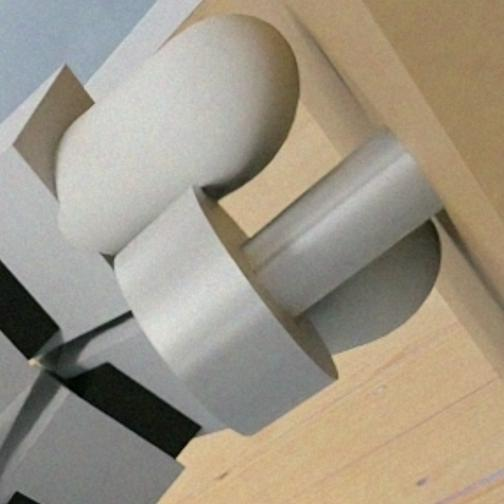

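Call:
{"fn": "move", "kwargs": {"base": {"translate_m": -0.045}, "speeds": {"translate_m": 0.06}}}

Call:
{"fn": "move", "kwargs": {"base": {"translate_m": -0.065, "strafe_m": 0.022}, "speeds": {"translate_m": 0.1}, "cameras": ["all"]}}

Scene clock: 16.57 s.
move: done
base_odometry: x=+1.258 y=-0.687 heading=+0.160
base_tilt: forward=+0.8 right=+0.3
base_status: done
joint_positions: joint_1_rad=-2.088 joint_2_rad=-1.606 joint_3_rad=+4.641 joint_4_rad=-1.742 joint_5_rad=+0.050 joint_6_rad=-0.841 joint_7_rad=+3.092 hand_index_mcp=+0.097 hand_index_abd=-0.100 hand_index_pip=+0.243 hand_index_dip=-0.041 hand_middle_mcp=+0.111 hand_middle_abd=+0.146 hand_middle_pip=+0.258 hand_middle_dip=-0.030 hand_ring_mcp=+0.756 hand_ring_abd=+0.002 hand_ring_pip=+0.577 hand_ring_dip=+0.696 hand_thumb_cmc=+0.712 hand_thumb_axl=+0.677 hand_thumb_mcp=+0.226 hand_thumb_ipl=+0.168 hand_current_limit=+0.400 hand_speed=-0.600
joint_status: not commanded
hand_state: blocked,blocked,blocked,blocked,blocked,blocked,blocked,blocked,goal,goal,goal,goal,goal,goal,goal,goal
index_mcp_current_ma: 109
index_abd_current_ma: 223
index_pip_current_ma: 81
index_dip_current_ma: 48
middle_mcp_current_ma: 157
middle_abd_current_ma: -385
middle_pip_current_ma: 127
middle_dip_current_ma: 74
ring_mcp_current_ma: 1
ring_abd_current_ma: 1
ring_pip_current_ma: 0
ring_dip_current_ma: 0
thumb_cmc_current_ma: 1
thumb_axl_current_ma: 0
thumb_mcp_current_ma: 0
thumb_ipl_current_ma: 0
hand_goal_index_mcp: 0.046
hand_goal_index_abd: -0.200
hand_goal_index_pip: 0.198
hand_goal_index_dip: -0.072
hand_goal_middle_mcp: 0.046
hand_goal_middle_abd: 0.400
hand_goal_middle_pip: 0.198
hand_goal_middle_dip: -0.072
hand_goal_ring_mcp: 0.754
hand_goal_ring_abd: 0.000
hand_goal_ring_pip: 0.576
hand_goal_ring_dip: 0.696
hand_goal_thumb_cmc: 0.710
hand_goal_thumb_axl: 0.678
hand_goal_thumb_mcp: 0.226
hand_goal_thumb_ipl: 0.168
motor_effort: joint_1_rad=+4(6) joint_2_rad=+24(25) joint_3_rad=-13(14) joint_4_rad=-3(6) joint_5_rad=-6(7) joint_6_rad=-4(7) joint_7_rad=+0(2)
hand_pose: x=+0.6775 y=+0.1362 z=+0.6928 quat_wxyz=(+0.490, -0.496, -0.488, -0.525) (m; base frame)
hand_target: x=+0.6600 y=+0.1370 z=+0.6650 quat_wxyz=(+0.500, -0.500, -0.500, -0.500) (m; base frame)
hand_status: not commanded
pictures: none

Scene clock: 17.83 s.
move: done
base_odometry: x=+1.190 y=-0.676 heading=+0.160
base_tilt: forward=+0.8 right=+0.4
base_status: done
joint_positions: joint_1_rad=-2.105 joint_2_rad=-1.606 joint_3_rad=+4.641 joint_4_rad=-1.738 joint_5_rad=+0.051 joint_6_rad=-0.841 joint_7_rad=+3.092 hand_index_mcp=+0.116 hand_index_abd=-0.100 hand_index_pip=+0.254 hand_index_dip=-0.039 hand_middle_mcp=+0.128 hand_middle_abd=+0.146 hand_middle_pip=+0.276 hand_middle_dip=-0.023 hand_ring_mcp=+0.756 hand_ring_abd=+0.002 hand_ring_pip=+0.577 hand_ring_dip=+0.696 hand_thumb_cmc=+0.712 hand_thumb_axl=+0.677 hand_thumb_mcp=+0.226 hand_thumb_ipl=+0.168 hand_current_limit=+0.400 hand_speed=-0.600
joint_status: not commanded
hand_state: blocked,blocked,blocked,blocked,blocked,blocked,blocked,blocked,goal,goal,goal,goal,goal,goal,goal,goal
index_mcp_current_ma: 173
index_abd_current_ma: 223
index_pip_current_ma: 114
index_dip_current_ma: 52
middle_mcp_current_ma: 222
middle_abd_current_ma: -385
middle_pip_current_ma: 187
middle_dip_current_ma: 93
ring_mcp_current_ma: 1
ring_abd_current_ma: 1
ring_pip_current_ma: 0
ring_dip_current_ma: 0
thumb_cmc_current_ma: 1
thumb_axl_current_ma: 0
thumb_mcp_current_ma: 0
thumb_ipl_current_ma: 0
hand_goal_index_mcp: 0.046
hand_goal_index_abd: -0.200
hand_goal_index_pip: 0.198
hand_goal_index_dip: -0.072
hand_goal_middle_mcp: 0.046
hand_goal_middle_abd: 0.400
hand_goal_middle_pip: 0.198
hand_goal_middle_dip: -0.072
hand_goal_ring_mcp: 0.754
hand_goal_ring_abd: 0.000
hand_goal_ring_pip: 0.576
hand_goal_ring_dip: 0.696
hand_goal_thumb_cmc: 0.710
hand_goal_thumb_axl: 0.678
hand_goal_thumb_mcp: 0.226
hand_goal_thumb_ipl: 0.168
motor_effort: joint_1_rad=+7(9) joint_2_rad=+24(25) joint_3_rad=-12(14) joint_4_rad=-4(5) joint_5_rad=-6(6) joint_6_rad=-7(7) joint_7_rad=-1(1)
hand_pose: x=+0.6773 y=+0.1441 z=+0.6926 quat_wxyz=(+0.493, -0.493, -0.491, -0.522) (m; base frame)
hand_target: x=+0.6600 y=+0.1370 z=+0.6650 quat_wxyz=(+0.500, -0.500, -0.500, -0.500) (m; base frame)
hand_status: not commanded
pictures: base_camera, wrist_camera
Images, in order (width x height): base_camera 644x364, wrist_camera 504x504.

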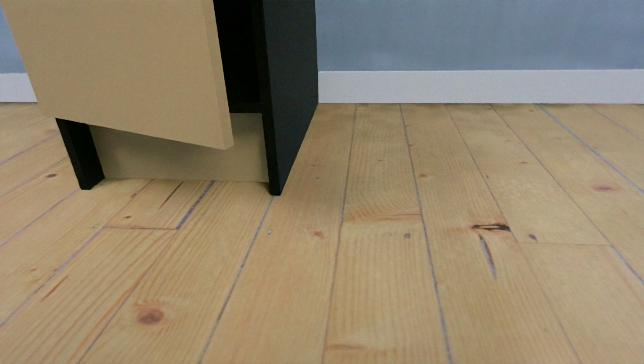

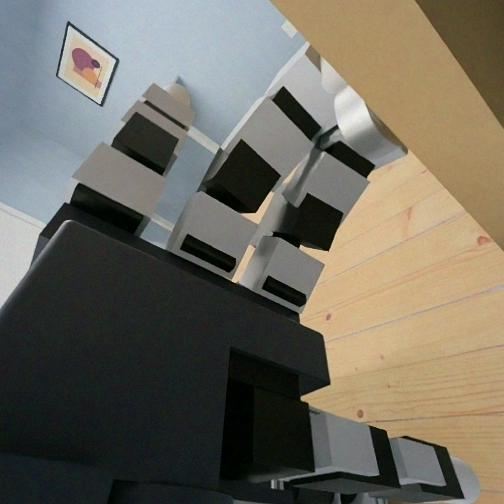

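Call:
{"fn": "move", "kwargs": {"base": {"translate_m": -0.062, "strafe_m": 0.044}, "speeds": {"translate_m": 0.12}}}

Call:
{"fn": "move", "kwargs": {"joints": {"hand_index_abd": 0.1, "hand_middle_abd": 0.0, "hand_speed": -0.2}}}

Call:
{"fn": "move", "kwargs": {"joints": {"hand_index_mcp": 0.65, "hand_middle_mcp": 0.65, "hand_speed": -0.2}, "cameras": ["all"]}}

Scene clock: 19.43 s.
move: done
base_odometry: x=+1.122 y=-0.642 heading=+0.160
base_tilt: forward=+0.8 right=+0.4
base_status: done
joint_positions: joint_1_rad=-2.121 joint_2_rad=-1.607 joint_3_rad=+4.641 joint_4_rad=-1.724 joint_5_rad=+0.051 joint_6_rad=-0.841 joint_7_rad=+3.092 hand_index_mcp=+0.124 hand_index_abd=-0.099 hand_index_pip=+0.269 hand_index_dip=-0.028 hand_middle_mcp=+0.137 hand_middle_abd=+0.146 hand_middle_pip=+0.293 hand_middle_dip=-0.010 hand_ring_mcp=+0.756 hand_ring_abd=+0.002 hand_ring_pip=+0.577 hand_ring_dip=+0.696 hand_thumb_cmc=+0.712 hand_thumb_axl=+0.677 hand_thumb_mcp=+0.226 hand_thumb_ipl=+0.168 hand_current_limit=+0.400 hand_speed=-0.600
joint_status: not commanded
hand_state: blocked,blocked,blocked,blocked,blocked,blocked,blocked,blocked,goal,goal,goal,goal,goal,goal,goal,goal
index_mcp_current_ma: 204
index_abd_current_ma: 225
index_pip_current_ma: 163
index_dip_current_ma: 80
middle_mcp_current_ma: 258
middle_abd_current_ma: -385
middle_pip_current_ma: 249
middle_dip_current_ma: 133
ring_mcp_current_ma: 1
ring_abd_current_ma: 1
ring_pip_current_ma: 0
ring_dip_current_ma: 0
thumb_cmc_current_ma: 1
thumb_axl_current_ma: 0
thumb_mcp_current_ma: 0
thumb_ipl_current_ma: 0
hand_goal_index_mcp: 0.046
hand_goal_index_abd: -0.200
hand_goal_index_pip: 0.198
hand_goal_index_dip: -0.072
hand_goal_middle_mcp: 0.046
hand_goal_middle_abd: 0.400
hand_goal_middle_pip: 0.198
hand_goal_middle_dip: -0.072
hand_goal_ring_mcp: 0.754
hand_goal_ring_abd: 0.000
hand_goal_ring_pip: 0.576
hand_goal_ring_dip: 0.696
hand_goal_thumb_cmc: 0.710
hand_goal_thumb_axl: 0.678
hand_goal_thumb_mcp: 0.226
hand_goal_thumb_ipl: 0.168
motor_effort: joint_1_rad=+8(11) joint_2_rad=+24(24) joint_3_rad=-12(13) joint_4_rad=-6(9) joint_5_rad=-5(7) joint_6_rad=-10(14) joint_7_rad=-1(2)
hand_pose: x=+0.6819 y=+0.1483 z=+0.6926 quat_wxyz=(+0.494, -0.493, -0.491, -0.521) (m; base frame)
hand_target: x=+0.6600 y=+0.1370 z=+0.6650 quat_wxyz=(+0.500, -0.500, -0.500, -0.500) (m; base frame)
hand_status: not commanded
pictures: none

Scene clock: 20.17 s.
move: off_target
base_odometry: x=+1.122 y=-0.642 heading=+0.160
base_tilt: forward=+0.8 right=+0.4
base_status: not commanded
joint_positions: joint_1_rad=-2.096 joint_2_rad=-1.607 joint_3_rad=+4.641 joint_4_rad=-1.747 joint_5_rad=+0.051 joint_6_rad=-0.868 joint_7_rad=+3.092 hand_index_mcp=+0.048 hand_index_abd=+0.101 hand_index_pip=+0.201 hand_index_dip=-0.069 hand_middle_mcp=+0.097 hand_middle_abd=-0.047 hand_middle_pip=+0.256 hand_middle_dip=-0.037 hand_ring_mcp=+0.756 hand_ring_abd=+0.002 hand_ring_pip=+0.577 hand_ring_dip=+0.696 hand_thumb_cmc=+0.712 hand_thumb_axl=+0.677 hand_thumb_mcp=+0.226 hand_thumb_ipl=+0.168 hand_current_limit=+0.400 hand_speed=-0.200
joint_status: hand_middle_abd off_target (ended at -0.047, target +0.000); the others done
hand_state: goal,goal,goal,goal,blocked,blocked,blocked,blocked,goal,goal,goal,goal,goal,goal,goal,goal
index_mcp_current_ma: 1
index_abd_current_ma: 0
index_pip_current_ma: 1
index_dip_current_ma: 1
middle_mcp_current_ma: 110
middle_abd_current_ma: -72
middle_pip_current_ma: 121
middle_dip_current_ma: 57
ring_mcp_current_ma: 1
ring_abd_current_ma: 1
ring_pip_current_ma: 0
ring_dip_current_ma: 0
thumb_cmc_current_ma: 1
thumb_axl_current_ma: 0
thumb_mcp_current_ma: 0
thumb_ipl_current_ma: 0
hand_goal_index_mcp: 0.046
hand_goal_index_abd: 0.100
hand_goal_index_pip: 0.198
hand_goal_index_dip: -0.072
hand_goal_middle_mcp: 0.046
hand_goal_middle_abd: 0.000
hand_goal_middle_pip: 0.198
hand_goal_middle_dip: -0.072
hand_goal_ring_mcp: 0.754
hand_goal_ring_abd: 0.000
hand_goal_ring_pip: 0.576
hand_goal_ring_dip: 0.696
hand_goal_thumb_cmc: 0.710
hand_goal_thumb_axl: 0.678
hand_goal_thumb_mcp: 0.226
hand_goal_thumb_ipl: 0.168
motor_effort: joint_1_rad=+1(8) joint_2_rad=+23(25) joint_3_rad=-10(14) joint_4_rad=-1(6) joint_5_rad=-4(6) joint_6_rad=-1(10) joint_7_rad=-1(1)
hand_pose: x=+0.6659 y=+0.1446 z=+0.6919 quat_wxyz=(+0.499, -0.487, -0.499, -0.515) (m; base frame)
hand_target: x=+0.6600 y=+0.1370 z=+0.6650 quat_wxyz=(+0.500, -0.500, -0.500, -0.500) (m; base frame)
hand_status: not commanded
pictures: none

Scene clock: 20.90 s.
move: done
base_odometry: x=+1.122 y=-0.642 heading=+0.160
base_tilt: forward=+0.8 right=+0.4
base_status: not commanded
joint_positions: joint_1_rad=-2.087 joint_2_rad=-1.608 joint_3_rad=+4.652 joint_4_rad=-1.750 joint_5_rad=+0.059 joint_6_rad=-0.868 joint_7_rad=+3.092 hand_index_mcp=+0.648 hand_index_abd=+0.101 hand_index_pip=+0.200 hand_index_dip=-0.069 hand_middle_mcp=+0.648 hand_middle_abd=+0.001 hand_middle_pip=+0.196 hand_middle_dip=-0.070 hand_ring_mcp=+0.756 hand_ring_abd=+0.002 hand_ring_pip=+0.577 hand_ring_dip=+0.696 hand_thumb_cmc=+0.712 hand_thumb_axl=+0.677 hand_thumb_mcp=+0.226 hand_thumb_ipl=+0.168 hand_current_limit=+0.400 hand_speed=-0.200
joint_status: all done
hand_state: goal,goal,goal,goal,goal,goal,goal,goal,goal,goal,goal,goal,goal,goal,goal,goal
index_mcp_current_ma: -1
index_abd_current_ma: 0
index_pip_current_ma: 1
index_dip_current_ma: 1
middle_mcp_current_ma: -1
middle_abd_current_ma: 0
middle_pip_current_ma: -1
middle_dip_current_ma: 1
ring_mcp_current_ma: 1
ring_abd_current_ma: 1
ring_pip_current_ma: 0
ring_dip_current_ma: 0
thumb_cmc_current_ma: 1
thumb_axl_current_ma: 0
thumb_mcp_current_ma: 0
thumb_ipl_current_ma: 0
hand_goal_index_mcp: 0.650
hand_goal_index_abd: 0.100
hand_goal_index_pip: 0.198
hand_goal_index_dip: -0.072
hand_goal_middle_mcp: 0.650
hand_goal_middle_abd: 0.000
hand_goal_middle_pip: 0.198
hand_goal_middle_dip: -0.072
hand_goal_ring_mcp: 0.754
hand_goal_ring_abd: 0.000
hand_goal_ring_pip: 0.576
hand_goal_ring_dip: 0.696
hand_goal_thumb_cmc: 0.710
hand_goal_thumb_axl: 0.678
hand_goal_thumb_mcp: 0.226
hand_goal_thumb_ipl: 0.168
on_its_own: hand_middle_abd moved +0.048 to your old target +0.000
motor_effort: joint_1_rad=+0(1) joint_2_rad=+24(25) joint_3_rad=-14(15) joint_4_rad=+0(3) joint_5_rad=-7(8) joint_6_rad=+1(3) joint_7_rad=+0(1)
hand_pose: x=+0.6657 y=+0.1411 z=+0.6842 quat_wxyz=(+0.496, -0.492, -0.499, -0.512) (m; base frame)
hand_target: x=+0.6600 y=+0.1370 z=+0.6650 quat_wxyz=(+0.500, -0.500, -0.500, -0.500) (m; base frame)
hand_status: not commanded
pictures: base_camera, wrist_camera
Images, in order (width x height): base_camera 644x364, wrist_camera 504x504.

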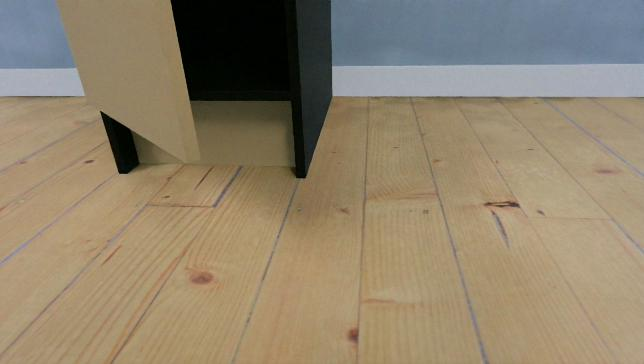

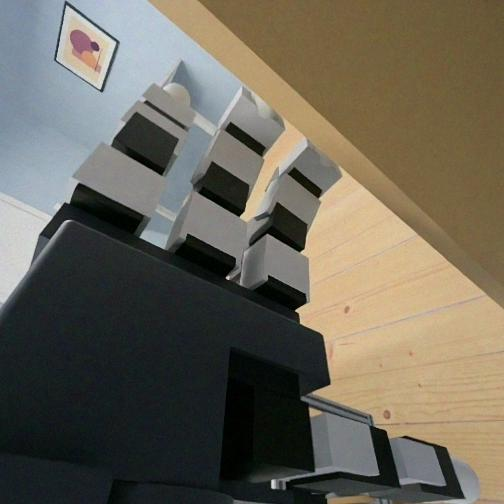

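Call:
{"fn": "move", "kwargs": {"base": {"translate_m": -0.03, "strafe_m": -0.22}, "joints": {"hand_index_mcp": 0.754, "hand_middle_mcp": 0.754, "hand_index_abd": 0, "hand_middle_abd": 0, "hand_index_pip": 0.577, "hand_middle_pip": 0.577, "hand_index_dip": 0.696, "hand_middle_dip": 0.696, "hand_speed": 0}}}

Call:
{"fn": "move", "kwargs": {"base": {"translate_m": 0.168}, "speeds": {"translate_m": 0.35}, "cameras": ["all"]}}

Scene clock: 23.47 s.
move: done
base_odometry: x=+1.127 y=-0.864 heading=+0.159
base_tilt: forward=+0.8 right=+0.4
base_status: done
joint_positions: joint_1_rad=-2.077 joint_2_rad=-1.608 joint_3_rad=+4.652 joint_4_rad=-1.751 joint_5_rad=+0.059 joint_6_rad=-0.868 joint_7_rad=+3.092 hand_index_mcp=+0.752 hand_index_abd=+0.010 hand_index_pip=+0.575 hand_index_dip=+0.693 hand_middle_mcp=+0.752 hand_middle_abd=+0.002 hand_middle_pip=+0.575 hand_middle_dip=+0.694 hand_ring_mcp=+0.755 hand_ring_abd=+0.002 hand_ring_pip=+0.577 hand_ring_dip=+0.696 hand_thumb_cmc=+0.712 hand_thumb_axl=+0.677 hand_thumb_mcp=+0.226 hand_thumb_ipl=+0.168 hand_current_limit=+0.400 hand_speed=+0.000
joint_status: all done
hand_state: goal,goal,goal,goal,goal,goal,goal,goal,goal,goal,goal,goal,goal,goal,goal,goal
index_mcp_current_ma: -1
index_abd_current_ma: 7
index_pip_current_ma: -1
index_dip_current_ma: -1
middle_mcp_current_ma: -1
middle_abd_current_ma: 1
middle_pip_current_ma: -1
middle_dip_current_ma: -1
ring_mcp_current_ma: 0
ring_abd_current_ma: 1
ring_pip_current_ma: 0
ring_dip_current_ma: 0
thumb_cmc_current_ma: 1
thumb_axl_current_ma: 0
thumb_mcp_current_ma: 0
thumb_ipl_current_ma: 0
hand_goal_index_mcp: 0.754
hand_goal_index_abd: 0.000
hand_goal_index_pip: 0.578
hand_goal_index_dip: 0.696
hand_goal_middle_mcp: 0.754
hand_goal_middle_abd: 0.000
hand_goal_middle_pip: 0.578
hand_goal_middle_dip: 0.696
hand_goal_ring_mcp: 0.754
hand_goal_ring_abd: 0.000
hand_goal_ring_pip: 0.576
hand_goal_ring_dip: 0.696
hand_goal_thumb_cmc: 0.710
hand_goal_thumb_axl: 0.678
hand_goal_thumb_mcp: 0.226
hand_goal_thumb_ipl: 0.168
motor_effort: joint_1_rad=+0(3) joint_2_rad=+24(25) joint_3_rad=-14(15) joint_4_rad=+0(1) joint_5_rad=-7(8) joint_6_rad=+1(1) joint_7_rad=+1(1)
hand_pose: x=+0.6670 y=+0.1356 z=+0.6841 quat_wxyz=(+0.494, -0.495, -0.497, -0.514) (m; base frame)
hand_target: x=+0.6600 y=+0.1370 z=+0.6650 quat_wxyz=(+0.500, -0.500, -0.500, -0.500) (m; base frame)
hand_status: not commanded
pictures: none

Scene clock: 25.00 s.
move: done
base_odometry: x=+1.293 y=-0.838 heading=+0.159
base_tilt: forward=+0.8 right=+0.4
base_status: done
joint_positions: joint_1_rad=-2.077 joint_2_rad=-1.609 joint_3_rad=+4.652 joint_4_rad=-1.751 joint_5_rad=+0.059 joint_6_rad=-0.868 joint_7_rad=+3.092 hand_index_mcp=+0.753 hand_index_abd=+0.009 hand_index_pip=+0.575 hand_index_dip=+0.693 hand_middle_mcp=+0.753 hand_middle_abd=+0.002 hand_middle_pip=+0.575 hand_middle_dip=+0.694 hand_ring_mcp=+0.755 hand_ring_abd=+0.002 hand_ring_pip=+0.577 hand_ring_dip=+0.696 hand_thumb_cmc=+0.712 hand_thumb_axl=+0.677 hand_thumb_mcp=+0.226 hand_thumb_ipl=+0.168 hand_current_limit=+0.400 hand_speed=+0.000
joint_status: not commanded
hand_state: goal,goal,goal,goal,goal,goal,goal,goal,goal,goal,goal,goal,goal,goal,goal,goal
index_mcp_current_ma: 0
index_abd_current_ma: 6
index_pip_current_ma: -1
index_dip_current_ma: -1
middle_mcp_current_ma: -1
middle_abd_current_ma: 1
middle_pip_current_ma: -1
middle_dip_current_ma: -1
ring_mcp_current_ma: 0
ring_abd_current_ma: 1
ring_pip_current_ma: 0
ring_dip_current_ma: 0
thumb_cmc_current_ma: 1
thumb_axl_current_ma: 0
thumb_mcp_current_ma: 0
thumb_ipl_current_ma: 0
hand_goal_index_mcp: 0.754
hand_goal_index_abd: 0.000
hand_goal_index_pip: 0.578
hand_goal_index_dip: 0.696
hand_goal_middle_mcp: 0.754
hand_goal_middle_abd: 0.000
hand_goal_middle_pip: 0.578
hand_goal_middle_dip: 0.696
hand_goal_ring_mcp: 0.754
hand_goal_ring_abd: 0.000
hand_goal_ring_pip: 0.576
hand_goal_ring_dip: 0.696
hand_goal_thumb_cmc: 0.710
hand_goal_thumb_axl: 0.678
hand_goal_thumb_mcp: 0.226
hand_goal_thumb_ipl: 0.168
motor_effort: joint_1_rad=+0(1) joint_2_rad=+24(25) joint_3_rad=-15(15) joint_4_rad=+0(2) joint_5_rad=-7(8) joint_6_rad=+1(2) joint_7_rad=+0(1)
hand_pose: x=+0.6669 y=+0.1357 z=+0.6841 quat_wxyz=(+0.494, -0.495, -0.496, -0.514) (m; base frame)
hand_target: x=+0.6600 y=+0.1370 z=+0.6650 quat_wxyz=(+0.500, -0.500, -0.500, -0.500) (m; base frame)
hand_status: not commanded
pictures: base_camera, wrist_camera
Images, in order (width x height): base_camera 644x364, wrist_camera 504x504.

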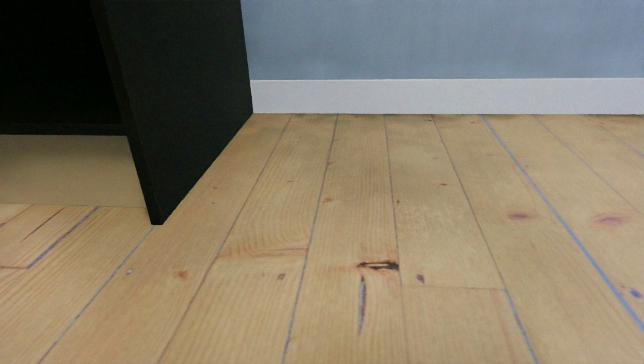

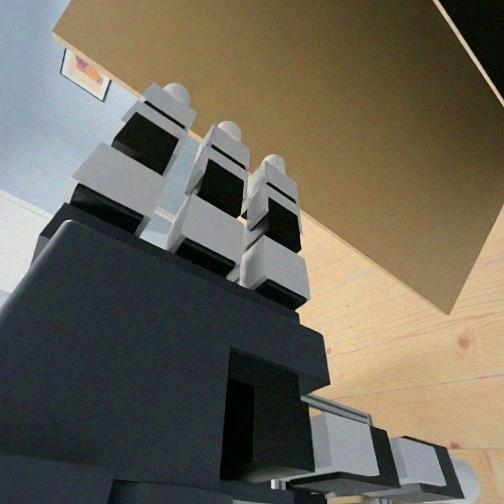

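Call:
{"fn": "move", "kwargs": {"base": {"translate_m": -0.03, "strafe_m": 0.28}, "speeds": {"strafe_m": 0.2}, "cameras": ["all"]}}

Scene clock: 27.57 s.
move: done
base_odometry: x=+1.219 y=-0.566 heading=+0.159
base_tilt: forward=+0.8 right=+0.3
base_status: done
joint_positions: joint_1_rad=-2.075 joint_2_rad=-1.609 joint_3_rad=+4.652 joint_4_rad=-1.750 joint_5_rad=+0.059 joint_6_rad=-0.868 joint_7_rad=+3.092 hand_index_mcp=+0.753 hand_index_abd=+0.009 hand_index_pip=+0.575 hand_index_dip=+0.693 hand_middle_mcp=+0.752 hand_middle_abd=+0.002 hand_middle_pip=+0.575 hand_middle_dip=+0.694 hand_ring_mcp=+0.757 hand_ring_abd=+0.003 hand_ring_pip=+0.578 hand_ring_dip=+0.698 hand_thumb_cmc=+0.712 hand_thumb_axl=+0.677 hand_thumb_mcp=+0.226 hand_thumb_ipl=+0.168 hand_current_limit=+0.400 hand_speed=+0.000
joint_status: not commanded
hand_state: goal,goal,goal,goal,goal,goal,goal,goal,goal,goal,goal,goal,goal,goal,goal,goal
index_mcp_current_ma: 0
index_abd_current_ma: 6
index_pip_current_ma: -1
index_dip_current_ma: -1
middle_mcp_current_ma: -1
middle_abd_current_ma: 1
middle_pip_current_ma: -1
middle_dip_current_ma: -1
ring_mcp_current_ma: 1
ring_abd_current_ma: 1
ring_pip_current_ma: 1
ring_dip_current_ma: 1
thumb_cmc_current_ma: 1
thumb_axl_current_ma: 0
thumb_mcp_current_ma: 0
thumb_ipl_current_ma: 0
hand_goal_index_mcp: 0.754
hand_goal_index_abd: 0.000
hand_goal_index_pip: 0.578
hand_goal_index_dip: 0.696
hand_goal_middle_mcp: 0.754
hand_goal_middle_abd: 0.000
hand_goal_middle_pip: 0.578
hand_goal_middle_dip: 0.696
hand_goal_ring_mcp: 0.754
hand_goal_ring_abd: 0.000
hand_goal_ring_pip: 0.576
hand_goal_ring_dip: 0.696
hand_goal_thumb_cmc: 0.710
hand_goal_thumb_axl: 0.678
hand_goal_thumb_mcp: 0.226
hand_goal_thumb_ipl: 0.168
motor_effort: joint_1_rad=+0(5) joint_2_rad=+25(25) joint_3_rad=-15(15) joint_4_rad=+0(5) joint_5_rad=-7(8) joint_6_rad=+1(2) joint_7_rad=+1(1)
hand_pose: x=+0.6676 y=+0.1340 z=+0.6841 quat_wxyz=(+0.493, -0.496, -0.496, -0.515) (m; base frame)
hand_target: x=+0.6600 y=+0.1370 z=+0.6650 quat_wxyz=(+0.500, -0.500, -0.500, -0.500) (m; base frame)
hand_status: not commanded
pictures: base_camera, wrist_camera
Images, in order (width x height): base_camera 644x364, wrist_camera 504x504.

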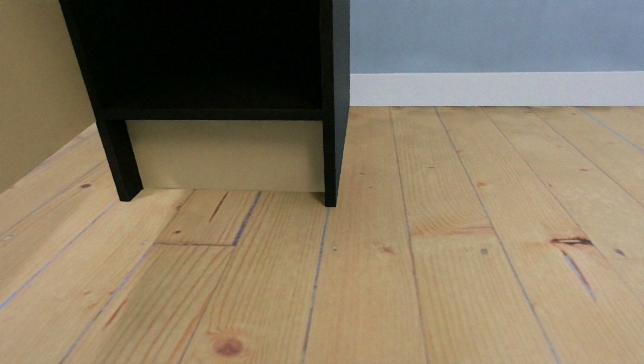

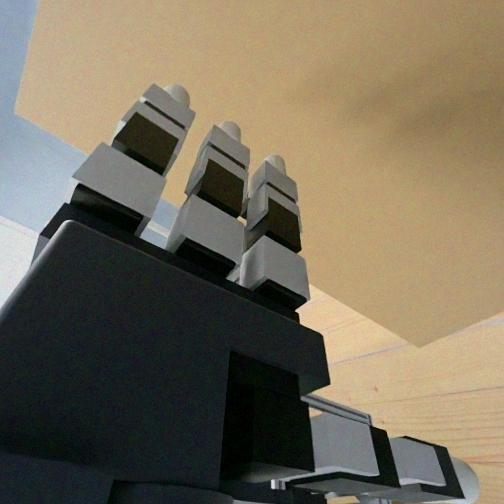

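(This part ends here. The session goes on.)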